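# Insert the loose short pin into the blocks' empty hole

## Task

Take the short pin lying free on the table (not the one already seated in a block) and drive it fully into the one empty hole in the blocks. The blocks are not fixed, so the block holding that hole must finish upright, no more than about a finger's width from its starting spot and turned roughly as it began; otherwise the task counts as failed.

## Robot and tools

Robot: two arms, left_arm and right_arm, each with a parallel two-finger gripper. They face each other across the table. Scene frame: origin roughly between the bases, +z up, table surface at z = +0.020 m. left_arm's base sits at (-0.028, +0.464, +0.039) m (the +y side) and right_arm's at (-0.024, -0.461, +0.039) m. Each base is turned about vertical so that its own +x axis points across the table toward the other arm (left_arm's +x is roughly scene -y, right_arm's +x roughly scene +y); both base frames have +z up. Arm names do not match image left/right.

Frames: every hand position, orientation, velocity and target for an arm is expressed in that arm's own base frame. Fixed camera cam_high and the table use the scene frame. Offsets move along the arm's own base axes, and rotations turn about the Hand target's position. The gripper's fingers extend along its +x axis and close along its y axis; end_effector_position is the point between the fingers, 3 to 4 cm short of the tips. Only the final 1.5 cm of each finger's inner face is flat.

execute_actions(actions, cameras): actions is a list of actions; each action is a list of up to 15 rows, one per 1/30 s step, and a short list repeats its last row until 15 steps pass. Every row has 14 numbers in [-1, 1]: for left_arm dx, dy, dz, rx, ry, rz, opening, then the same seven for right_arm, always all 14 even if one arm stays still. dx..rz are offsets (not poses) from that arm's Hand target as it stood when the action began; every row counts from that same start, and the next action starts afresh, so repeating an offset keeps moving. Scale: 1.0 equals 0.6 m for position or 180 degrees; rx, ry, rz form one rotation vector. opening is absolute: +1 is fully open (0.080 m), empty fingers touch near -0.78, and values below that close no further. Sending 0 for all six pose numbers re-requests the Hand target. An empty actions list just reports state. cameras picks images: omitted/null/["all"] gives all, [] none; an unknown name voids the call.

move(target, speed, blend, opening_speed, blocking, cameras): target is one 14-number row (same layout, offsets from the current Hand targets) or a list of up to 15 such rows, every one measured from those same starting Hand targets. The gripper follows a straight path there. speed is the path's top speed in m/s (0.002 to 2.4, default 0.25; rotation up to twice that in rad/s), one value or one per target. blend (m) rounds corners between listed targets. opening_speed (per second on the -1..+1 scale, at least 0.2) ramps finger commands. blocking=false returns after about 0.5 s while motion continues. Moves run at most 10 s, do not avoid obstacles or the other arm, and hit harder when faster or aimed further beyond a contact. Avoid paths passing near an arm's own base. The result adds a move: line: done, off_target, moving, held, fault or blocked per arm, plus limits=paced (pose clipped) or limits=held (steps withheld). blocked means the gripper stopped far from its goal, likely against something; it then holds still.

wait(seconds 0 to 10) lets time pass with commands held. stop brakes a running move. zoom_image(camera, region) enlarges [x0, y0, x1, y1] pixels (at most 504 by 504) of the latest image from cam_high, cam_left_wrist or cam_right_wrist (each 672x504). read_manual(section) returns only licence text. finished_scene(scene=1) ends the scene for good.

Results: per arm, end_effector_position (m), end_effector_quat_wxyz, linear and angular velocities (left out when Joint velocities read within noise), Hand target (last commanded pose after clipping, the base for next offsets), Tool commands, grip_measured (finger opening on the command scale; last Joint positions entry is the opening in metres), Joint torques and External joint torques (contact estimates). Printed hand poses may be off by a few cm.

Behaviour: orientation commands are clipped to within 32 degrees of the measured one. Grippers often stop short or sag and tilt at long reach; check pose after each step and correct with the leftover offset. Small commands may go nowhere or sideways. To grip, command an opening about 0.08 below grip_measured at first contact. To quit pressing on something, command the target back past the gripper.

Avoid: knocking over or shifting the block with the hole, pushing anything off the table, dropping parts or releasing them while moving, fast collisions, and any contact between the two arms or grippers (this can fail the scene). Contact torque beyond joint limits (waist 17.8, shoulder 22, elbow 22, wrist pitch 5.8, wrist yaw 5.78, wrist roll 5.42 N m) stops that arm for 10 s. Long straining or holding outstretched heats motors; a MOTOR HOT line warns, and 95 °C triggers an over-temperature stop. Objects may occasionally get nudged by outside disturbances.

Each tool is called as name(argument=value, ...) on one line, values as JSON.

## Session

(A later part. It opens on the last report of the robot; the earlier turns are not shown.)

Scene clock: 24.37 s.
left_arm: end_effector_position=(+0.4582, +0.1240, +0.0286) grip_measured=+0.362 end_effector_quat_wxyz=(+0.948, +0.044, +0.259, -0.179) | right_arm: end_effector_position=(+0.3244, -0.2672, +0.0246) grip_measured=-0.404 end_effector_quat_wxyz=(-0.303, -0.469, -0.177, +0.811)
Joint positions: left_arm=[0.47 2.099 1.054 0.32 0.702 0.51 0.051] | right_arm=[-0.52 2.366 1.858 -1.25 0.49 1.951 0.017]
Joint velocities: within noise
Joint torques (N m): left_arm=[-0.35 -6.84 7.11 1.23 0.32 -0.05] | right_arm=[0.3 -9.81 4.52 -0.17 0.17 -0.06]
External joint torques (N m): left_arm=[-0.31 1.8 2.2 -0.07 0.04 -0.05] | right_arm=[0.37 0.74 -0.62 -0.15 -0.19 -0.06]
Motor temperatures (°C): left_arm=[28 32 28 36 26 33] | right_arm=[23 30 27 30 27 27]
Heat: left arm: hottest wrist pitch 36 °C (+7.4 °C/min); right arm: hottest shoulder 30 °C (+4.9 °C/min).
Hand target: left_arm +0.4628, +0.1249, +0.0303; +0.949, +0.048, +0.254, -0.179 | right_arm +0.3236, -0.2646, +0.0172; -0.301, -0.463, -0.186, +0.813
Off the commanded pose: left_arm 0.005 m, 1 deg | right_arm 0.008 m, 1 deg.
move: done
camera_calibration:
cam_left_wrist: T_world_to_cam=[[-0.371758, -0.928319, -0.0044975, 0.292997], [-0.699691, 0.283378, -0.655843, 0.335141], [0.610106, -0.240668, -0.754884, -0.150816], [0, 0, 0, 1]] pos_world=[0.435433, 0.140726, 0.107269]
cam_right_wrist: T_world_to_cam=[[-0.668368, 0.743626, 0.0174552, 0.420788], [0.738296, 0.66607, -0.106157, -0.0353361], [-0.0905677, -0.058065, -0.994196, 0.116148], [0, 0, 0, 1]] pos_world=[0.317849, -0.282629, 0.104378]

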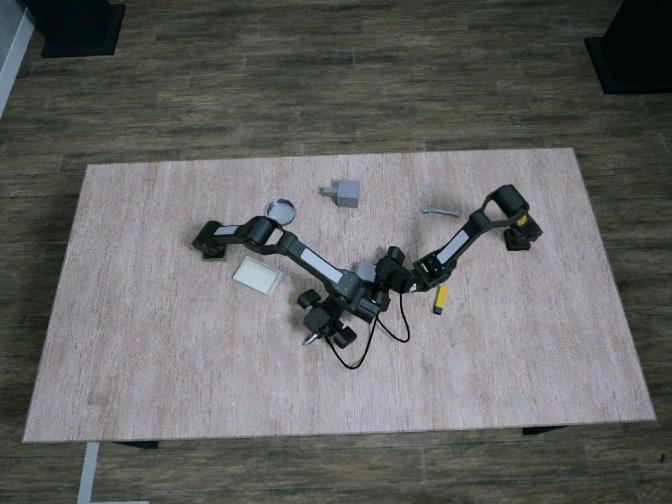

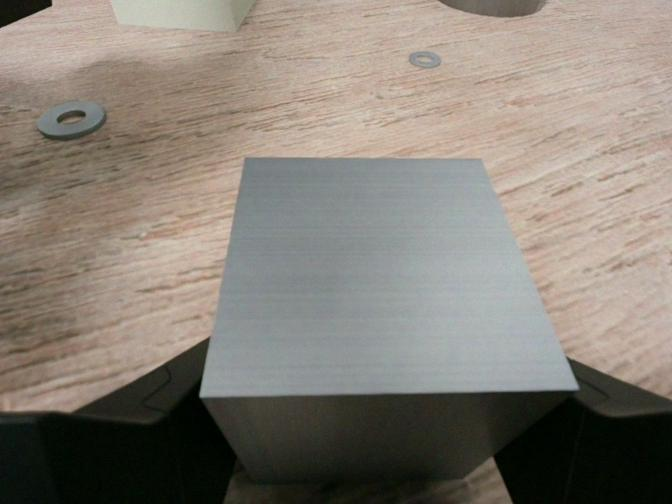

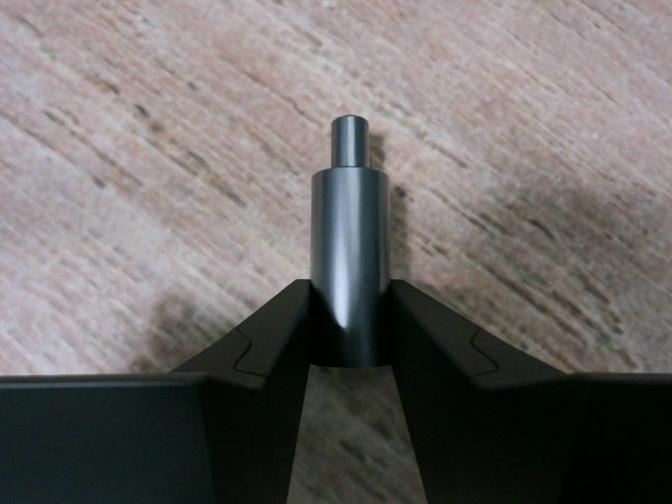

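move(target=[[0,0,0,0,0,0,0.28,0,0,0.065,0,0,0,-0.5],[0,0,0,0,0,0,0.28,0.061,0.155,0.065,0.0017,-0.0037,0.33,-0.5],[0,0,0,0,0,0,0.28,0.0623,0.329,0.048,0.0034,-0.0074,0.6513,-0.5]], speed=[0.08,0.2,0.2], blend=[0.01,0.03,0])

zoom_image(camera="cam_right_wrist", region=[200, 0, 500, 225])

Scene clock: 31.93 s.
left_arm: end_effector_position=(+0.4701, +0.0944, +0.0325) grip_measured=+0.362 end_effector_quat_wxyz=(+0.943, +0.059, +0.251, -0.210) | right_arm: end_effector_position=(+0.3572, -0.0855, +0.0321) grip_measured=-0.404 end_effector_quat_wxyz=(+0.833, +0.108, +0.506, -0.195)
Joint positions: left_arm=[0.402 2.102 1.07 0.322 0.7 0.513 0.051] | right_arm=[-0.178 1.719 0.896 -0.283 0.14 0.233 0.017]
Joint velocities: within noise
Joint torques (N m): left_arm=[6.71 -7.44 4.76 1.29 0.35 -0.19] | right_arm=[3.24 -13.96 3.71 1.57 -0.56 -1]
External joint torques (N m): left_arm=[6.72 1.31 -0.25 -0.03 0.07 -0.19] | right_arm=[3.24 -7.36 -1.78 0.53 -0.65 -1]
Motor temperatures (°C): left_arm=[28 34 29 36 26 33] | right_arm=[23 33 28 30 27 27]
Heat: left arm: hottest wrist pitch 36 °C (+5.6 °C/min); right arm: hottest shoulder 33 °C (+9.4 °C/min).
Hand target: left_arm +0.4627, +0.1248, +0.0303; +0.949, +0.048, +0.254, -0.179 | right_arm +0.3610, -0.0672, +0.0460; +0.850, +0.092, +0.493, -0.161
Off the commanded pose: left_arm 0.031 m, 4 deg | right_arm 0.023 m, 5 deg.
move: off_target (left_arm, right_arm); blend cut to 0 m at target 1
camera_calibration:
cam_left_wrist: T_world_to_cam=[[-0.434362, -0.900535, -0.0191531, 0.297227], [-0.669043, 0.336796, -0.662533, 0.335215], [0.603085, -0.274965, -0.748788, -0.155859], [0, 0, 0, 1]] pos_world=[0.447374, 0.111908, 0.111078]
cam_right_wrist: T_world_to_cam=[[-0.419631, -0.907108, 0.0326405, 0.0769587], [-0.906399, 0.416841, -0.0684463, 0.385223], [0.0484823, -0.0583075, -0.997121, 0.0874548], [0, 0, 0, 1]] pos_world=[0.37722, -0.0856675, 0.111058]

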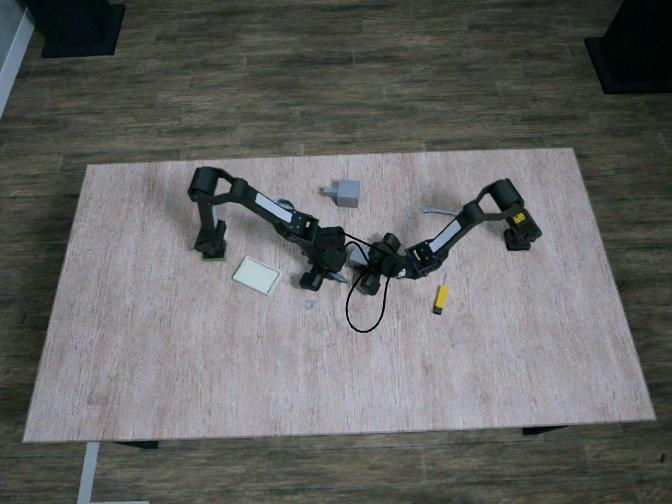

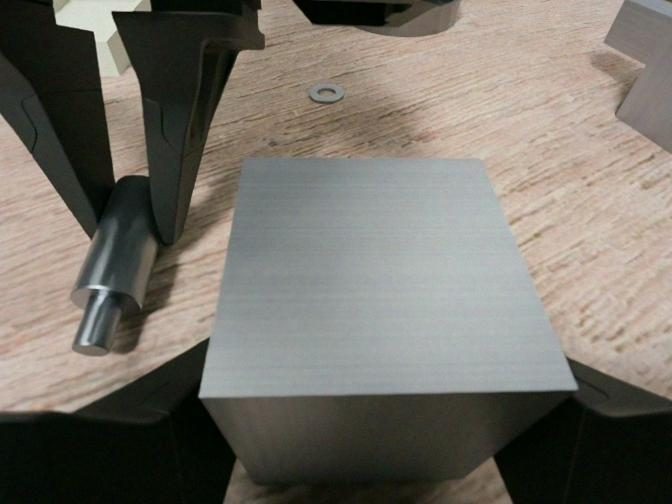

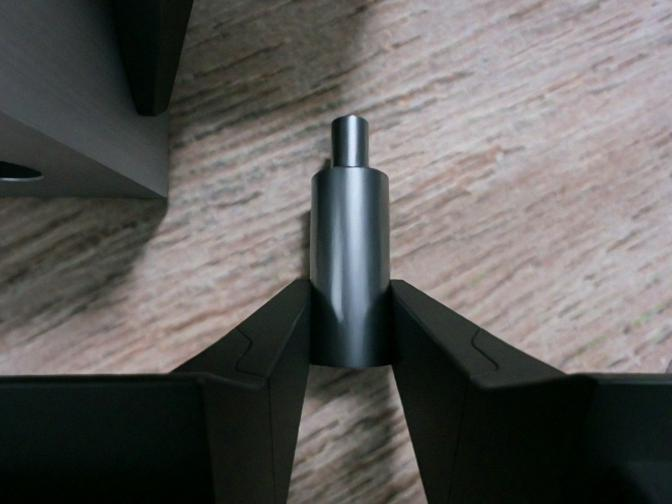

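Scaled by 1.680 from the camera's 672x504 image, which has a finer 960x720 frame.

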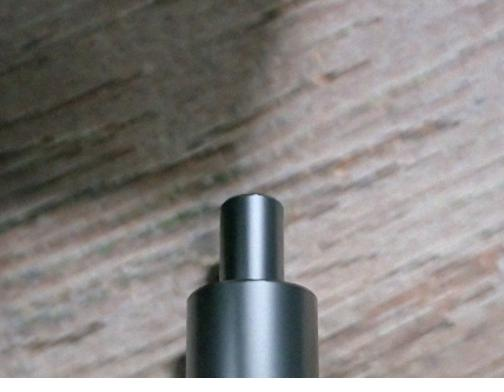

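zoom_image(camera="cam_high", region=[280, 200, 450, 330])

zoom_image(camera="cam_left_wrist", region=[0, 0, 360, 360])

Scaled by 2.965 from the camera's 672x504 image, which has a finer 960x720 frame.

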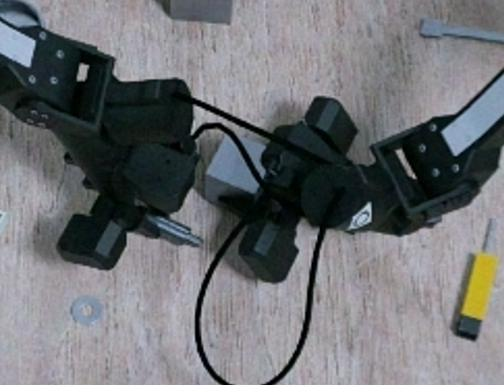

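Scaled by 1.400 from the camera's 672x504 image, which has a finer 960x720 frame.

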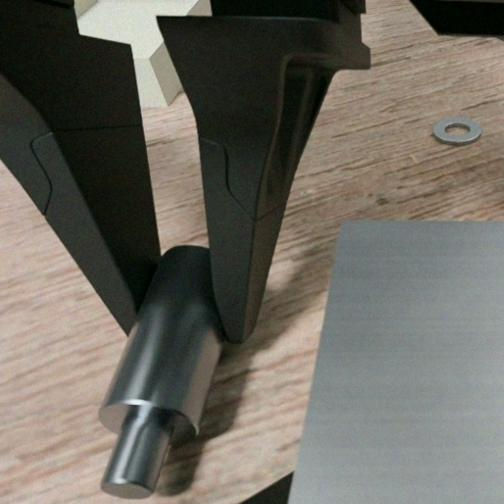

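move(target=[0,0,0,0,0,0,0.28,-0.11,-0.09,-0.015,0,0,0,-0.5], speed=0.12)

zoom_image(camera="cam_high", region=[260, 180, 450, 330])

Scene clock: 34.53 s.
left_arm: end_effector_position=(+0.4606, +0.1297, +0.0286) grip_measured=+0.362 end_effector_quat_wxyz=(+0.950, +0.046, +0.257, -0.173) | right_arm: end_effector_position=(+0.2944, -0.1212, +0.0332) grip_measured=-0.404 end_effector_quat_wxyz=(+0.846, +0.092, +0.500, -0.162)
Joint positions: left_arm=[0.478 2.109 1.067 0.324 0.697 0.508 0.051] | right_arm=[-0.392 1.514 0.672 -0.225 -0.003 -0.018 0.017]
Joint velocities: within noise
Joint torques (N m): left_arm=[-1.14 -7.89 5.56 1 0.54 0] | right_arm=[-0.06 -7.81 4.76 1.65 -0.14 -0.02]
External joint torques (N m): left_arm=[-1.14 0.87 0.58 -0.33 0.26 0] | right_arm=[-0.05 -2.69 -0.83 0.52 -0.13 -0.02]
Motor temperatures (°C): left_arm=[28 34 29 36 26 33] | right_arm=[23 34 28 30 27 27]
Heat: left arm: hottest wrist pitch 36 °C (+5.2 °C/min); right arm: hottest shoulder 34 °C (+10.4 °C/min).
Hand target: left_arm +0.4627, +0.1248, +0.0303; +0.949, +0.048, +0.254, -0.179 | right_arm +0.2950, -0.1212, +0.0370; +0.850, +0.092, +0.493, -0.161
Off the commanded pose: left_arm 0.006 m, 1 deg | right_arm 0.004 m, 1 deg.
move: done
camera_calibration:
cam_left_wrist: T_world_to_cam=[[-0.360515, -0.932688, -0.0110477, 0.29478], [-0.700209, 0.278442, -0.657402, 0.336167], [0.616227, -0.229268, -0.753459, -0.155259], [0, 0, 0, 1]] pos_world=[0.437335, 0.145738, 0.107272]
cam_right_wrist: T_world_to_cam=[[-0.352435, -0.935593, 0.0213476, -0.0046714], [-0.932808, 0.349369, -0.0883781, 0.343403], [0.0752277, -0.0510608, -0.995858, 0.0825646], [0, 0, 0, 1]] pos_world=[0.312472, -0.120129, 0.112672]

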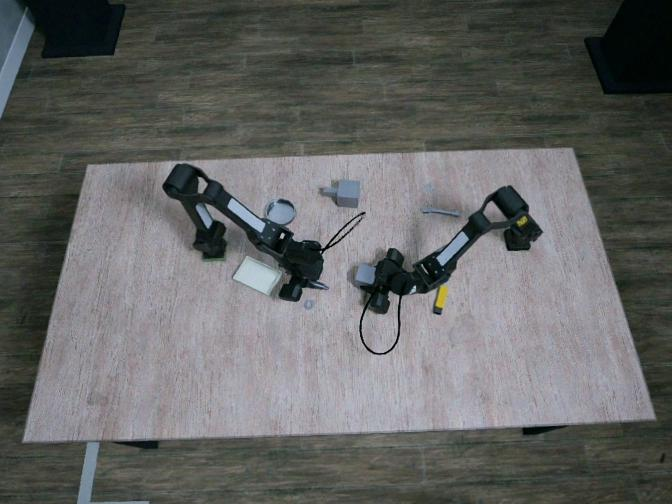

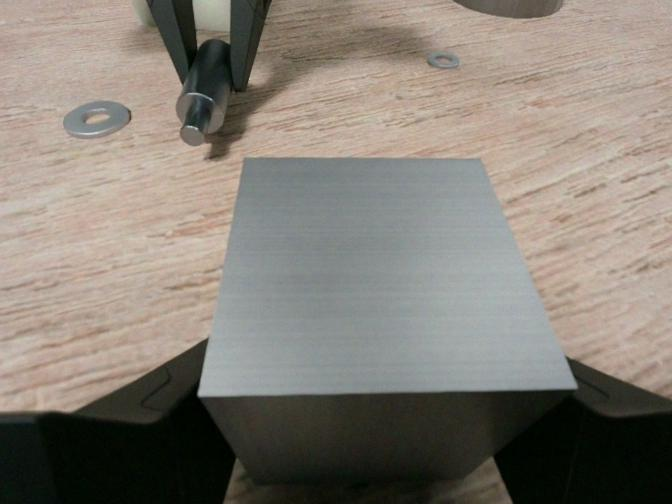

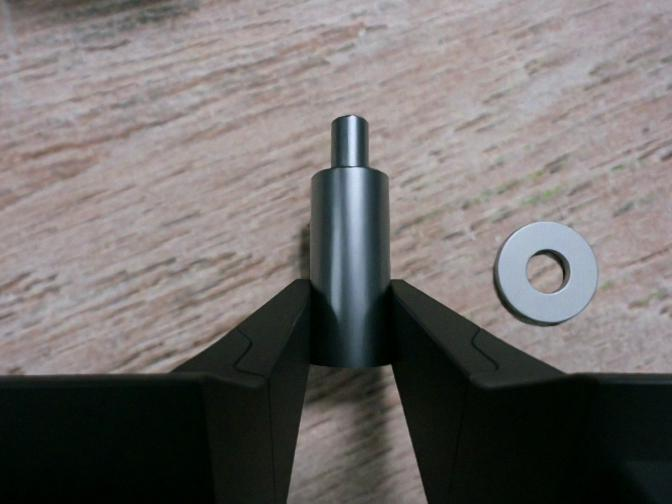

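Scaled by 2.653 from the camera's 672x504 image, which has a finer 960x720 frame.

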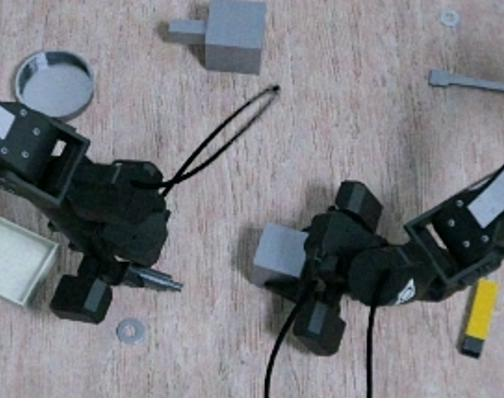

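move(target=[[0,0,0,0,0,0,0.28,0.0427,0.1087,0.0183,-0.002,-0.0052,0,-0.5],[0,0,0,0,0,0,0.28,0.1125,0.0813,0.0183,-0.002,-0.0052,0,-0.5]], speed=[0.12,0.08])

Scene clock: 37.90 s.
left_arm: end_effector_position=(+0.4606, +0.1297, +0.0286) grip_measured=+0.362 end_effector_quat_wxyz=(+0.950, +0.046, +0.257, -0.173) | right_arm: end_effector_position=(+0.3574, -0.0715, +0.0451) grip_measured=-0.404 end_effector_quat_wxyz=(+0.851, +0.089, +0.491, -0.163)
Joint positions: left_arm=[0.478 2.109 1.067 0.324 0.697 0.508 0.051] | right_arm=[-0.148 1.656 0.863 -0.263 0.12 0.192 0.017]
Joint velocities: within noise
Joint torques (N m): left_arm=[-1.1 -7.86 5.58 0.99 0.54 0] | right_arm=[-0.18 -6.47 6.79 1.46 -0.06 -0.03]
External joint torques (N m): left_arm=[-1.12 0.84 0.64 -0.32 0.26 0] | right_arm=[-0.18 -0.14 1.09 0.33 -0.14 -0.03]
Motor temperatures (°C): left_arm=[28 35 29 36 26 33] | right_arm=[23 34 28 31 27 27]
Heat: left arm: hottest wrist pitch 36 °C (+4.7 °C/min); right arm: hottest shoulder 34 °C (+9.5 °C/min).
Hand target: left_arm +0.4627, +0.1248, +0.0303; +0.949, +0.048, +0.254, -0.179 | right_arm +0.3625, -0.0724, +0.0480; +0.854, +0.090, +0.486, -0.162
Off the commanded pose: left_arm 0.006 m, 1 deg | right_arm 0.006 m, 1 deg.
move: done
camera_calibration:
cam_left_wrist: T_world_to_cam=[[-0.360515, -0.932688, -0.0110477, 0.29478], [-0.700209, 0.278442, -0.657402, 0.336167], [0.616227, -0.229268, -0.753459, -0.155259], [0, 0, 0, 1]] pos_world=[0.437335, 0.145738, 0.107272]
cam_right_wrist: T_world_to_cam=[[-0.351659, -0.935813, 0.0242855, 0.06341], [-0.931208, 0.347037, -0.11143, 0.386302], [0.0958493, -0.0618001, -0.993476, 0.083914], [0, 0, 0, 1]] pos_world=[0.373984, -0.0695355, 0.124872]

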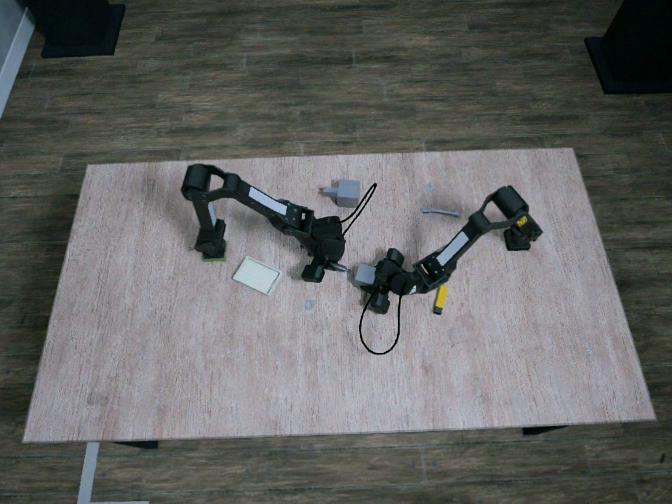

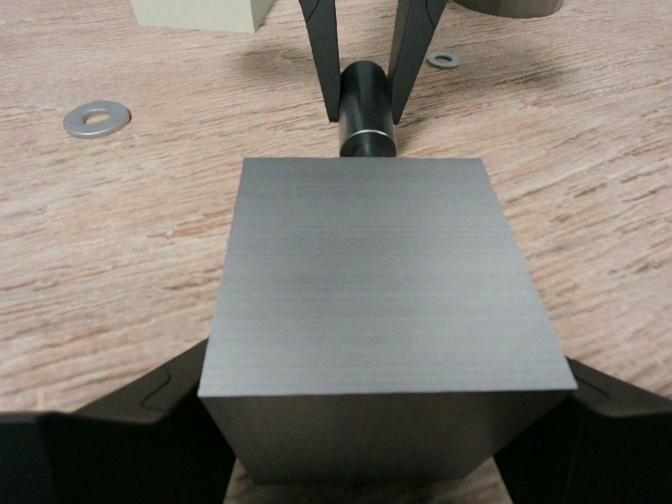

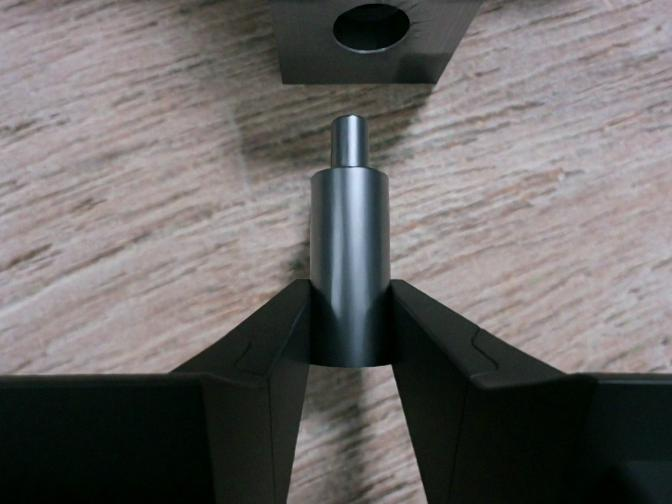

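zoom_image(camera="cam_right_wrist", region=[260, 0, 500, 180])

zoom_image(camera="cam_left_wrist", region=[220, 0, 520, 225])

zoom_image(camera="cam_high", region=[310, 230, 410, 305])

Scaled by 2.100 from the camera's 672x504 image, which has a finer 960x720 frame.

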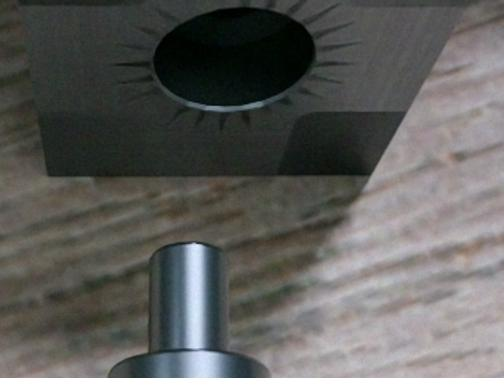

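Scaled by 1.680 from the camera's 672x504 image, which has a finer 960x720 frame.

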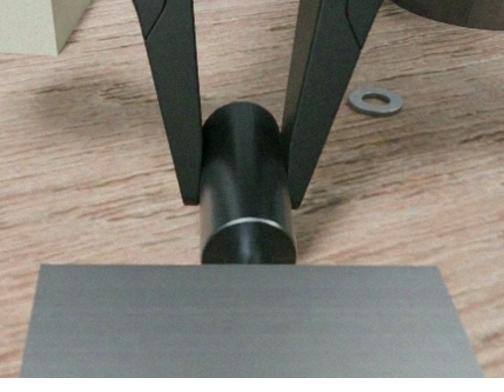

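Scaled by 5.040 from the camera's 672x504 image, which has a finer 960x720 frame.

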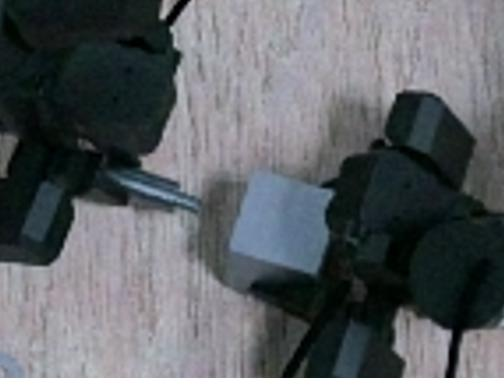

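move(target=[0,0,0,0,0,0,0.28,0.0278,-0.0207,-0.0012,0.0,0.0,0,-0.5], speed=0.05)

zoom_image(camera="cam_right_wrist", region=[240, 0, 480, 180])

zoom_image(camera="cam_left_wrist", region=[220, 0, 520, 225])

Scene clock: 39.60 s.
left_arm: end_effector_position=(+0.4606, +0.1297, +0.0286) grip_measured=+0.362 end_effector_quat_wxyz=(+0.950, +0.046, +0.257, -0.173) | right_arm: end_effector_position=(+0.3744, -0.0839, +0.0447) grip_measured=-0.404 end_effector_quat_wxyz=(+0.852, +0.089, +0.490, -0.163)
Joint positions: left_arm=[0.478 2.109 1.067 0.324 0.697 0.508 0.051] | right_arm=[-0.179 1.723 0.937 -0.266 0.105 0.165 0.017]
Joint velocities: within noise
Joint torques (N m): left_arm=[-1.13 -7.91 5.54 0.99 0.53 -0.01] | right_arm=[-0.14 -7.04 6.87 1.39 -0.07 -0.02]
External joint torques (N m): left_arm=[-1.15 0.84 0.59 -0.33 0.25 -0.01] | right_arm=[-0.12 -0.15 1.12 0.25 -0.14 -0.03]
Motor temperatures (°C): left_arm=[28 36 29 36 26 33] | right_arm=[23 34 29 31 27 27]
Heat: left arm: hottest shoulder 36 °C (+10.6 °C/min); right arm: hottest shoulder 34 °C (+9.1 °C/min).
Hand target: left_arm +0.4627, +0.1248, +0.0303; +0.949, +0.048, +0.254, -0.179 | right_arm +0.3792, -0.0849, +0.0473; +0.854, +0.090, +0.486, -0.162
Off the commanded pose: left_arm 0.006 m, 1 deg | right_arm 0.005 m, 1 deg.
move: done
camera_calibration:
cam_left_wrist: T_world_to_cam=[[-0.360515, -0.932688, -0.0110477, 0.29478], [-0.700209, 0.278442, -0.657402, 0.336167], [0.616227, -0.229268, -0.753459, -0.155259], [0, 0, 0, 1]] pos_world=[0.437335, 0.145738, 0.107272]
cam_right_wrist: T_world_to_cam=[[-0.352197, -0.935626, 0.0236841, 0.0580216], [-0.930848, 0.347541, -0.112863, 0.406297], [0.0973662, -0.0617961, -0.993328, 0.0806293], [0, 0, 0, 1]] pos_world=[0.390785, -0.0819357, 0.124573]

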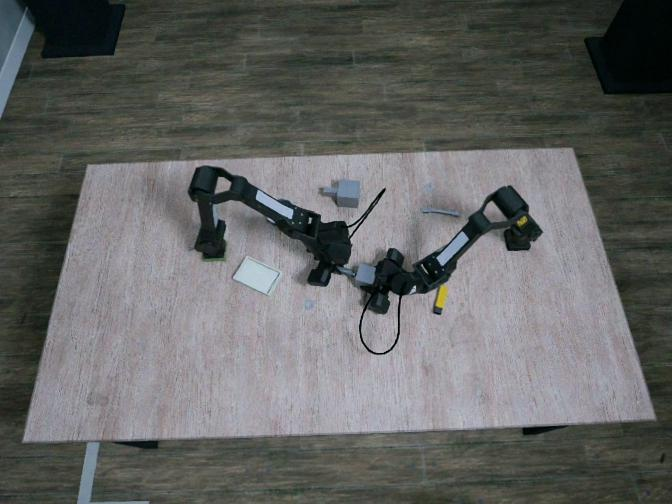

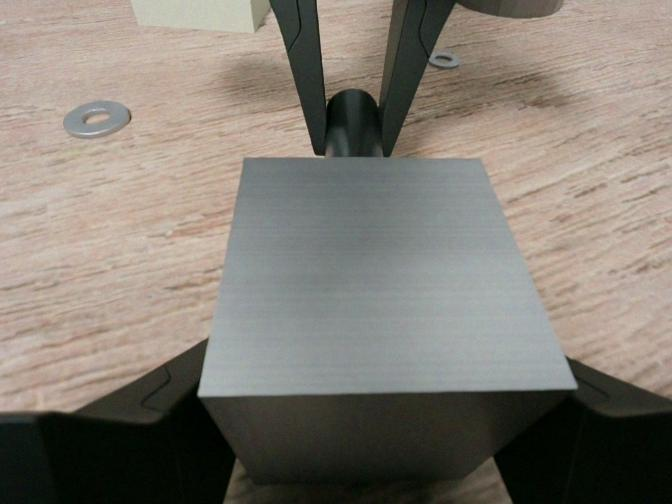

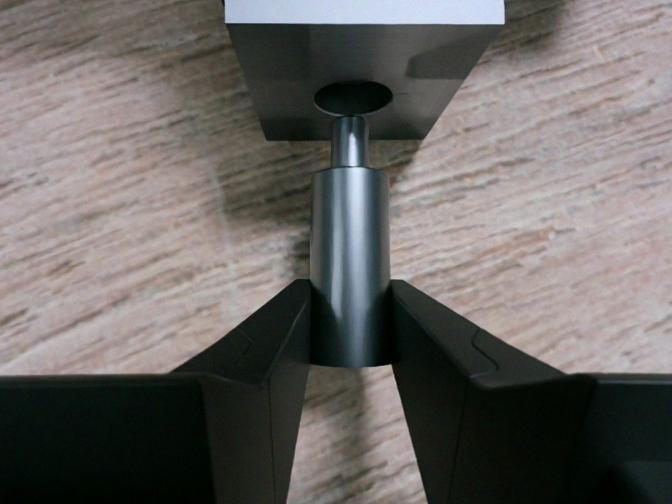

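Scaled by 2.100 from the camera's 672x504 image, which has a finer 960x720 frame.

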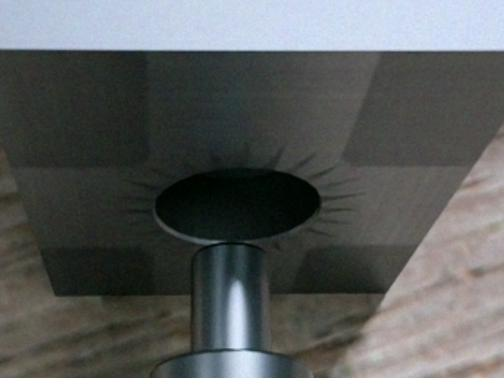

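Scaled by 1.680 from the camera's 672x504 image, which has a finer 960x720 frame.

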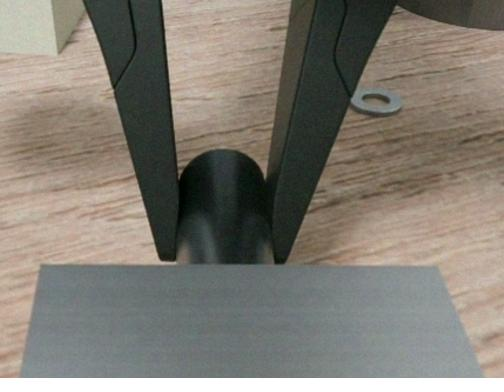

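move(target=[0,0,0,0,0,0,0.28,0.0181,-0.0087,-0.002,0.0009,0.0023,0,-0.5], speed=0.04)

zoom_image(camera="cam_right_wrist", region=[240, 60, 460, 225])

Scene clock: 41.20 s.
left_arm: end_effector_position=(+0.4606, +0.1297, +0.0286) grip_measured=+0.362 end_effector_quat_wxyz=(+0.950, +0.046, +0.257, -0.173) | right_arm: end_effector_position=(+0.3854, -0.0889, +0.0437) grip_measured=-0.404 end_effector_quat_wxyz=(+0.850, +0.090, +0.493, -0.163)
Joint positions: left_arm=[0.478 2.109 1.067 0.324 0.697 0.508 0.051] | right_arm=[-0.189 1.769 0.991 -0.281 0.098 0.157 0.017]
Joint velocities: within noise
Joint torques (N m): left_arm=[-1.1 -7.86 5.54 0.99 0.53 -0.01] | right_arm=[-0.12 -7.34 6.87 1.37 -0.08 -0.02]
External joint torques (N m): left_arm=[-1.13 0.9 0.56 -0.34 0.26 -0.01] | right_arm=[-0.11 -0.2 1.19 0.26 -0.14 -0.03]
Motor temperatures (°C): left_arm=[28 36 29 36 26 33] | right_arm=[23 34 29 31 27 27]
Heat: left arm: hottest shoulder 36 °C (+10.2 °C/min); right arm: hottest shoulder 34 °C (+8.7 °C/min).
Hand target: left_arm +0.4627, +0.1248, +0.0303; +0.949, +0.048, +0.254, -0.179 | right_arm +0.3900, -0.0901, +0.0461; +0.852, +0.091, +0.489, -0.162
Off the commanded pose: left_arm 0.006 m, 1 deg | right_arm 0.005 m, 1 deg.
move: done
camera_calibration:
cam_left_wrist: T_world_to_cam=[[-0.360515, -0.932688, -0.0110477, 0.29478], [-0.700209, 0.278442, -0.657402, 0.336167], [0.616227, -0.229268, -0.753459, -0.155259], [0, 0, 0, 1]] pos_world=[0.437335, 0.145738, 0.107272]
cam_right_wrist: T_world_to_cam=[[-0.351506, -0.93589, 0.0235247, 0.0569518], [-0.931798, 0.347318, -0.105466, 0.418129], [0.0905341, -0.0589923, -0.994145, 0.0811887], [0, 0, 0, 1]] pos_world=[0.40228, -0.0871337, 0.123472]

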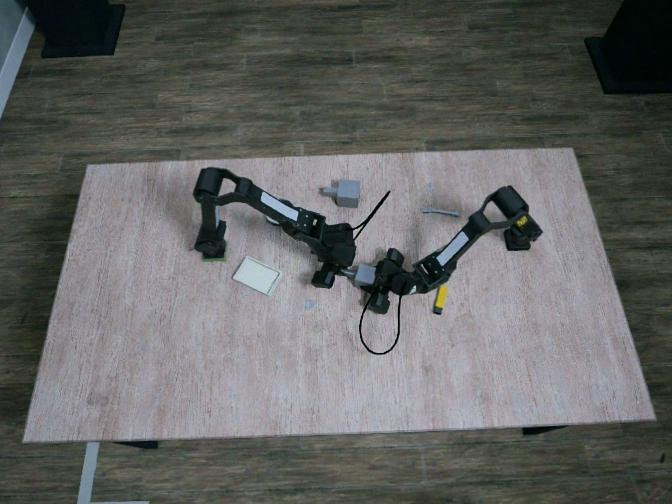

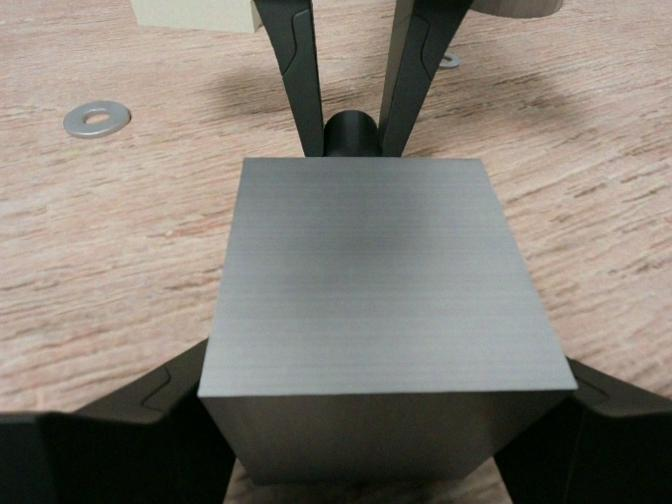

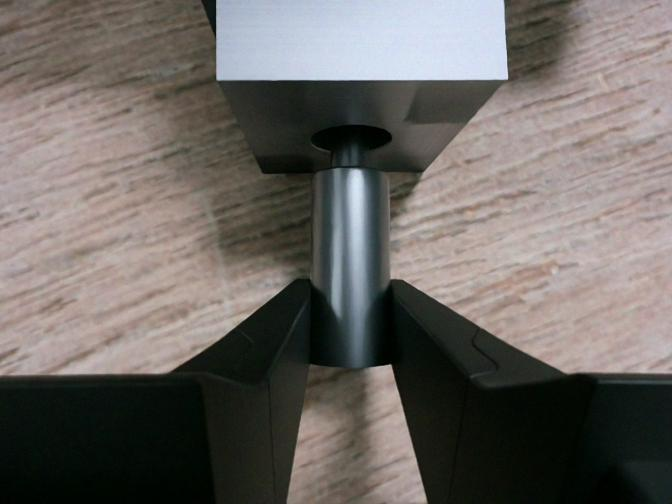

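Scaled by 2.291 from the camera's 672x504 image, which has a finer 960x720 frame.

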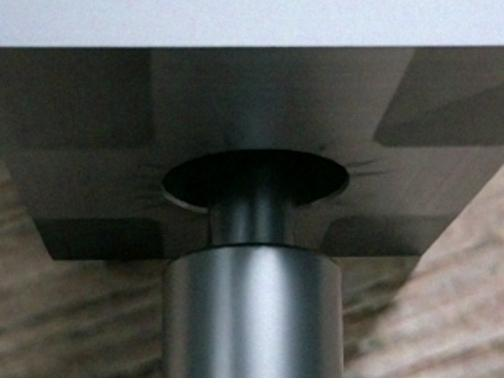

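move(target=[0,0,0,0,0,0,0.28,0.0107,-0.0048,0,0,0,0,-0.5], speed=0.03)

zoom_image(camera="cam_right_wrist", region=[240, 60, 460, 225])

Scene clock: 42.27 s.
left_arm: end_effector_position=(+0.4606, +0.1297, +0.0286) grip_measured=+0.362 end_effector_quat_wxyz=(+0.950, +0.046, +0.257, -0.173) | right_arm: end_effector_position=(+0.3892, -0.0908, +0.0430) grip_measured=-0.404 end_effector_quat_wxyz=(+0.848, +0.090, +0.496, -0.162)
Joint positions: left_arm=[0.478 2.109 1.067 0.324 0.697 0.508 0.051] | right_arm=[-0.193 1.788 1.015 -0.293 0.096 0.153 0.017]
Joint velocities: within noise
Joint torques (N m): left_arm=[-1.13 -7.87 5.57 1 0.54 0.01] | right_arm=[-0.24 -7.04 7.36 1.87 -0.09 -0.03]
External joint torques (N m): left_arm=[-1.08 0.94 0.58 -0.33 0.26 0.01] | right_arm=[-0.29 0.27 1.68 0.78 -0.14 -0.03]
Motor temperatures (°C): left_arm=[28 36 29 35 26 33] | right_arm=[23 34 29 31 27 27]
Heat: left arm: hottest shoulder 36 °C (+9.9 °C/min); right arm: hottest shoulder 34 °C (+8.5 °C/min).
Hand target: left_arm +0.4627, +0.1248, +0.0303; +0.949, +0.048, +0.254, -0.179 | right_arm +0.3965, -0.0930, +0.0461; +0.852, +0.091, +0.489, -0.162
Off the commanded pose: left_arm 0.006 m, 1 deg | right_arm 0.008 m, 1 deg.
move: done
camera_calibration:
cam_left_wrist: T_world_to_cam=[[-0.360346, -0.932758, -0.0106371, 0.294671], [-0.700324, 0.278049, -0.657446, 0.33628], [0.616195, -0.229458, -0.753427, -0.155221], [0, 0, 0, 1]] pos_world=[0.437335, 0.145738, 0.107272]
cam_right_wrist: T_world_to_cam=[[-0.350423, -0.936262, 0.0248447, 0.0559533], [-0.932897, 0.346565, -0.0979594, 0.42241], [0.0831054, -0.0575048, -0.99488, 0.0830056], [0, 0, 0, 1]] pos_world=[0.406775, -0.0892323, 0.12257]

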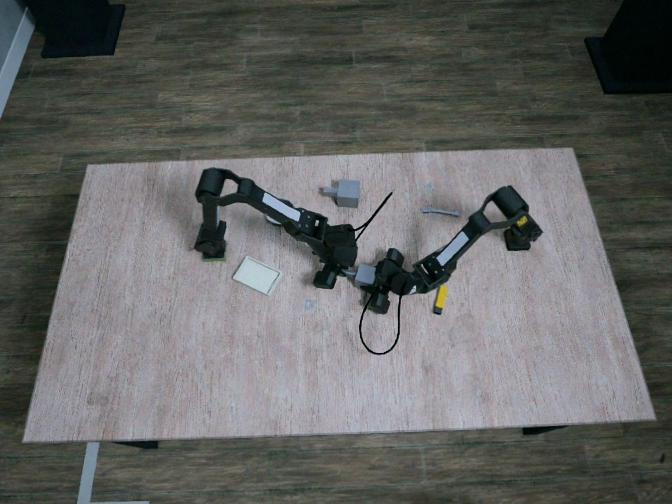

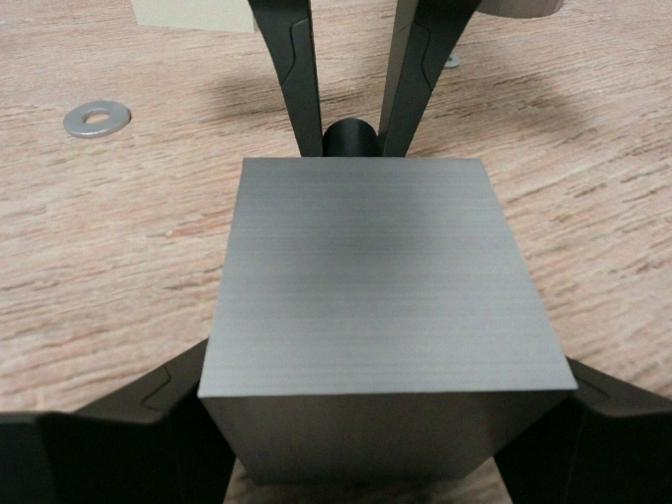

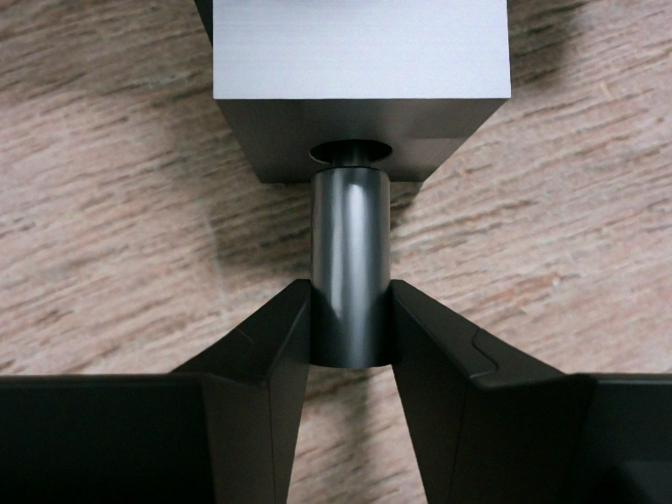

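Scaled by 2.291 from the camera's 672x504 image, which has a finer 960x720 frame.

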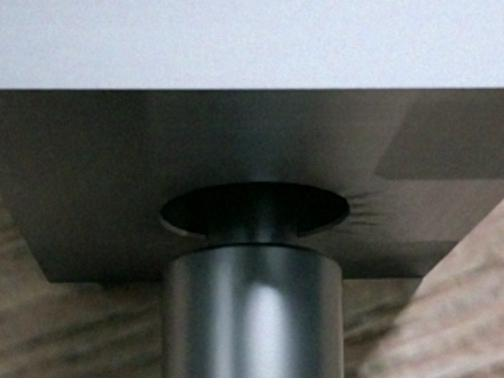

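move(target=[[0,0,0,0,0,0,0.28,-0.012,0.0045,0.0035,0,0,0,-0.5],[0,0,0,0,0,0,0.28,-0.001,0.0004,0.0020,0,0,0,-0.5]], speed=0.03)

zoom_image(camera="cam_right_wrist", region=[240, 60, 460, 225])

Scene clock: 43.43 s.
left_arm: end_effector_position=(+0.4606, +0.1297, +0.0286) grip_measured=+0.362 end_effector_quat_wxyz=(+0.950, +0.046, +0.257, -0.173) | right_arm: end_effector_position=(+0.3892, -0.0908, +0.0429) grip_measured=-0.404 end_effector_quat_wxyz=(+0.848, +0.090, +0.497, -0.162)
Joint positions: left_arm=[0.478 2.109 1.067 0.324 0.697 0.508 0.051] | right_arm=[-0.193 1.788 1.016 -0.295 0.096 0.153 0.017]
Joint velocities: within noise
Joint torques (N m): left_arm=[-1.1 -7.9 5.56 0.99 0.54 0.01] | right_arm=[-0.17 -7.68 7.27 1.63 -0.07 -0.01]
External joint torques (N m): left_arm=[-1.12 0.83 0.6 -0.33 0.27 0.01] | right_arm=[-0.21 -0.3 1.49 0.51 -0.12 -0.02]
Motor temperatures (°C): left_arm=[28 37 29 35 26 33] | right_arm=[23 34 29 31 27 27]
Heat: left arm: hottest shoulder 37 °C (+11.1 °C/min); right arm: hottest shoulder 34 °C (+8.3 °C/min).
Hand target: left_arm +0.4627, +0.1248, +0.0303; +0.949, +0.048, +0.254, -0.179 | right_arm +0.3958, -0.0926, +0.0472; +0.852, +0.091, +0.489, -0.162
Off the commanded pose: left_arm 0.006 m, 1 deg | right_arm 0.008 m, 1 deg.
move: done
camera_calibration:
cam_left_wrist: T_world_to_cam=[[-0.360346, -0.932758, -0.0106371, 0.294671], [-0.700324, 0.278049, -0.657446, 0.33628], [0.616195, -0.229458, -0.753427, -0.155221], [0, 0, 0, 1]] pos_world=[0.437335, 0.145738, 0.107272]
cam_right_wrist: T_world_to_cam=[[-0.350376, -0.936277, 0.0249498, 0.0559222], [-0.933013, 0.346575, -0.0968119, 0.422307], [0.0819957, -0.057199, -0.99499, 0.0833981], [0, 0, 0, 1]] pos_world=[0.406774, -0.0892321, 0.122469]

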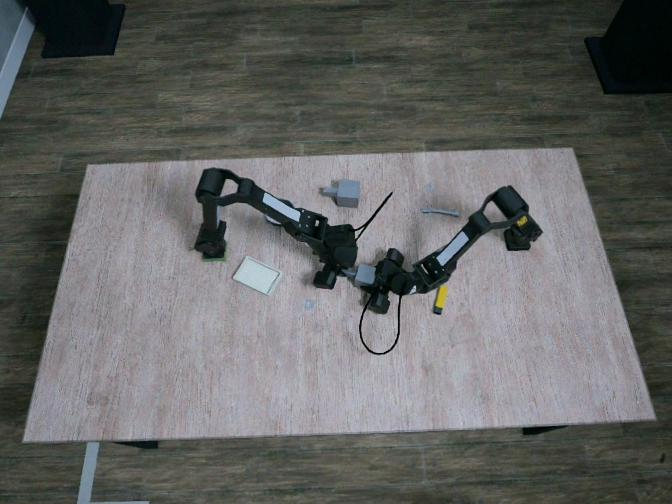

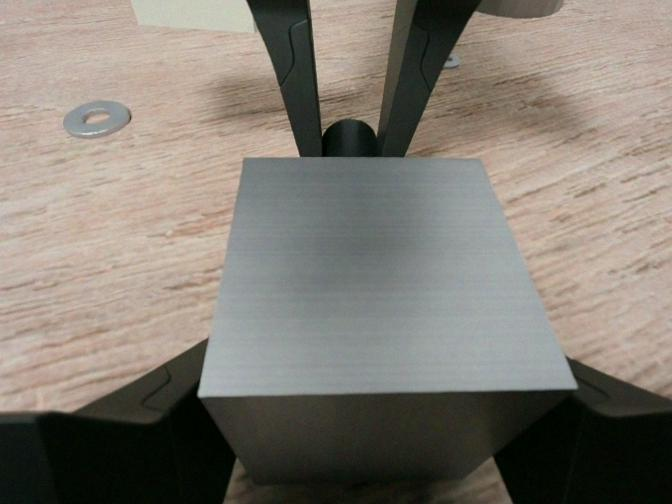

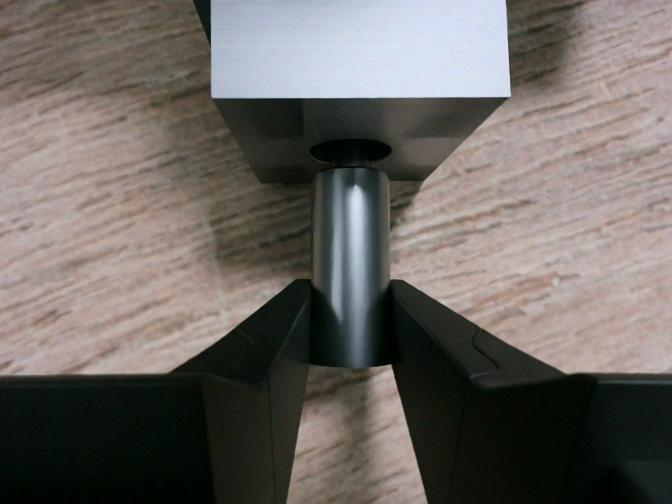

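Scaled by 2.291 from the camera's 672x504 image, which has a finer 960x720 frame.

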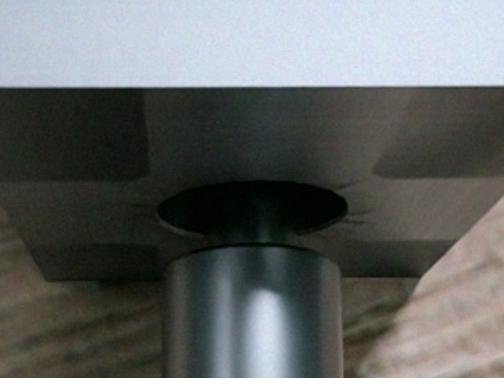

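move(target=[0,0,0,0,0,0,0.28,-0.025,0.0097,0.003,0,0,0,-0.5], speed=0.04, cameras=["cam_right_wrist"])

Scene clock: 44.40 s.
left_arm: end_effector_position=(+0.4606, +0.1297, +0.0286) grip_measured=+0.362 end_effector_quat_wxyz=(+0.950, +0.046, +0.257, -0.173) | right_arm: end_effector_position=(+0.3798, -0.0876, +0.0426) grip_measured=-0.404 end_effector_quat_wxyz=(+0.847, +0.090, +0.498, -0.162)
Joint positions: left_arm=[0.478 2.109 1.067 0.324 0.697 0.508 0.051] | right_arm=[-0.19 1.756 0.976 -0.29 0.096 0.156 0.017]
Joint velocities: within noise
Joint torques (N m): left_arm=[-1.09 -7.86 5.58 0.99 0.54 0.01] | right_arm=[0.22 -10.57 4.83 1.65 0.06 0.14]
External joint torques (N m): left_arm=[-1.17 0.8 0.68 -0.31 0.27 0.01] | right_arm=[0.28 -3.51 -0.85 0.55 -0.01 0.14]
Motor temperatures (°C): left_arm=[28 37 29 35 26 33] | right_arm=[23 34 29 31 27 27]
Heat: left arm: hottest shoulder 37 °C (+10.8 °C/min); right arm: hottest shoulder 34 °C (+8.1 °C/min).
Hand target: left_arm +0.4627, +0.1248, +0.0303; +0.949, +0.048, +0.254, -0.179 | right_arm +0.3808, -0.0869, +0.0490; +0.852, +0.091, +0.489, -0.162
Off the commanded pose: left_arm 0.006 m, 1 deg | right_arm 0.007 m, 1 deg.
move: done
camera_calibration:
cam_right_wrist: T_world_to_cam=[[-0.349975, -0.936456, 0.0238249, 0.0555722], [-0.933363, 0.34643, -0.0939121, 0.412391], [0.0796908, -0.0551042, -0.995295, 0.0851663], [0, 0, 0, 1]] pos_world=[0.397572, -0.0861306, 0.12217]
Images, in order (width x height): cam_right_wrist 672x504.

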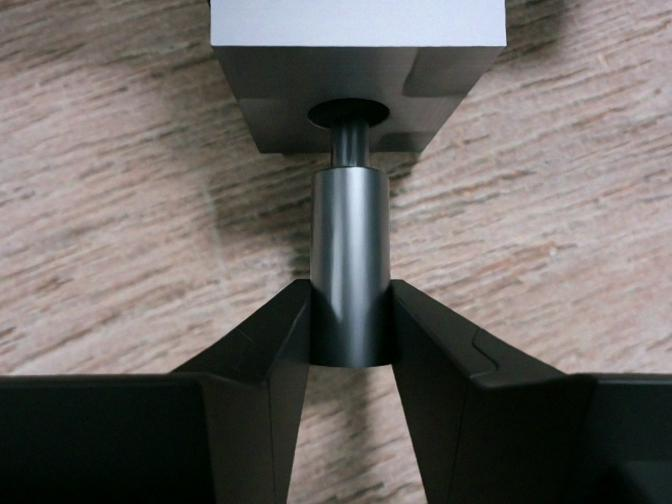

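move(target=[[0,0,0,0,0,0,0.28,0,0,0.008,-0.001,-0.0025,0,-0.5],[0,0,0,0,0,0,0.28,0.003,-0.0011,-0.0015,-0.001,-0.0025,0,-0.5]], speed=0.04, cameras=["cam_right_wrist"])

Scene clock: 46.50 s.
left_arm: end_effector_position=(+0.4606, +0.1297, +0.0286) grip_measured=+0.362 end_effector_quat_wxyz=(+0.950, +0.046, +0.257, -0.173) | right_arm: end_effector_position=(+0.3825, -0.0880, +0.0477) grip_measured=-0.404 end_effector_quat_wxyz=(+0.853, +0.090, +0.488, -0.162)
Joint positions: left_arm=[0.478 2.109 1.067 0.324 0.697 0.508 0.051] | right_arm=[-0.189 1.745 0.974 -0.275 0.096 0.156 0.017]
Joint velocities: within noise
Joint torques (N m): left_arm=[-1.12 -7.88 5.56 0.99 0.54 0] | right_arm=[0.15 -8.47 4.9 1.7 0.1 0.09]
External joint torques (N m): left_arm=[-1.12 0.75 0.74 -0.29 0.26 0] | right_arm=[0.14 -1.38 -0.9 0.55 0.04 0.09]
Motor temperatures (°C): left_arm=[28 38 30 35 26 33] | right_arm=[23 34 29 31 27 27]
Heat: left arm: hottest shoulder 38 °C (+11.6 °C/min); right arm: hottest shoulder 34 °C (+7.7 °C/min).
Hand target: left_arm +0.4627, +0.1248, +0.0303; +0.949, +0.048, +0.254, -0.179 | right_arm +0.3826, -0.0875, +0.0480; +0.854, +0.090, +0.486, -0.162
Off the commanded pose: left_arm 0.006 m, 1 deg | right_arm 0.001 m, 0 deg.
move: done
camera_calibration:
cam_right_wrist: T_world_to_cam=[[-0.350148, -0.936486, 0.0197627, 0.0563102], [-0.931, 0.345618, -0.11742, 0.415647], [0.103132, -0.0595134, -0.992886, 0.0804574], [0, 0, 0, 1]] pos_world=[0.398386, -0.0861333, 0.127577]
Images, in order (width x height): cam_right_wrist 672x504.

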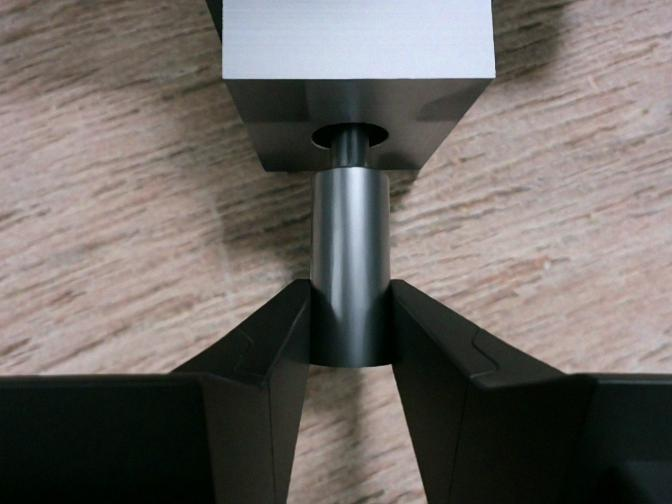

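move(target=[0,0,0,0,0,0,0.28,0.0085,-0.0038,-0.0035,0.0005,0.0015,0,-0.5], speed=0.04, cameras=["cam_right_wrist"])

Scene clock: 47.43 s.
left_arm: end_effector_position=(+0.4606, +0.1297, +0.0286) grip_measured=+0.362 end_effector_quat_wxyz=(+0.950, +0.046, +0.257, -0.173) | right_arm: end_effector_position=(+0.3830, -0.0881, +0.0435) grip_measured=-0.404 end_effector_quat_wxyz=(+0.851, +0.090, +0.492, -0.162)
Joint positions: left_arm=[0.478 2.109 1.067 0.324 0.697 0.508 0.051] | right_arm=[-0.189 1.759 0.978 -0.275 0.096 0.156 0.017]
Joint velocities: within noise
Joint torques (N m): left_arm=[-1.1 -7.86 5.59 1 0.54 0.01] | right_arm=[-0.17 -7.31 6.83 1.47 0.01 -0.03]
External joint torques (N m): left_arm=[-1.06 0.94 0.58 -0.34 0.26 0.01] | right_arm=[-0.14 -0.2 1.13 0.36 -0.05 -0.03]
Motor temperatures (°C): left_arm=[28 38 30 35 26 33] | right_arm=[23 34 29 31 27 27]
Heat: left arm: hottest shoulder 38 °C (+11.4 °C/min); right arm: hottest shoulder 34 °C (+7.6 °C/min).
Hand target: left_arm +0.4627, +0.1248, +0.0303; +0.949, +0.048, +0.254, -0.179 | right_arm +0.3877, -0.0898, +0.0460; +0.853, +0.091, +0.488, -0.162
Off the commanded pose: left_arm 0.006 m, 1 deg | right_arm 0.006 m, 1 deg.
move: done
camera_calibration:
cam_right_wrist: T_world_to_cam=[[-0.349866, -0.936552, 0.0215551, 0.0562313], [-0.932201, 0.345779, -0.106945, 0.415641], [0.0927063, -0.0575101, -0.994031, 0.0804154], [0, 0, 0, 1]] pos_world=[0.39968, -0.086432, 0.123174]
Images, in order (width x height): cam_right_wrist 672x504.

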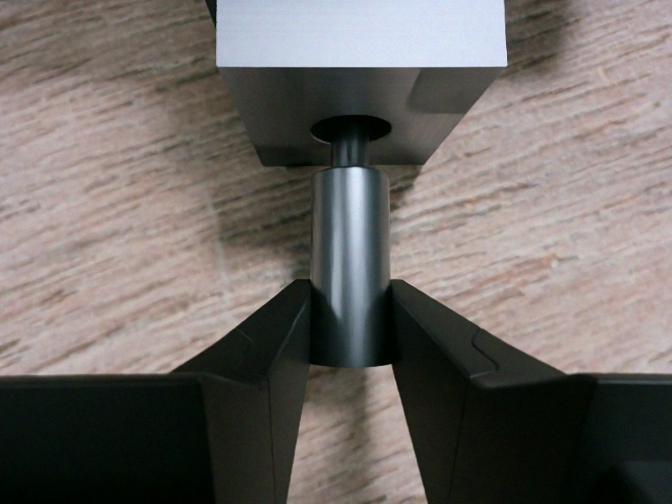

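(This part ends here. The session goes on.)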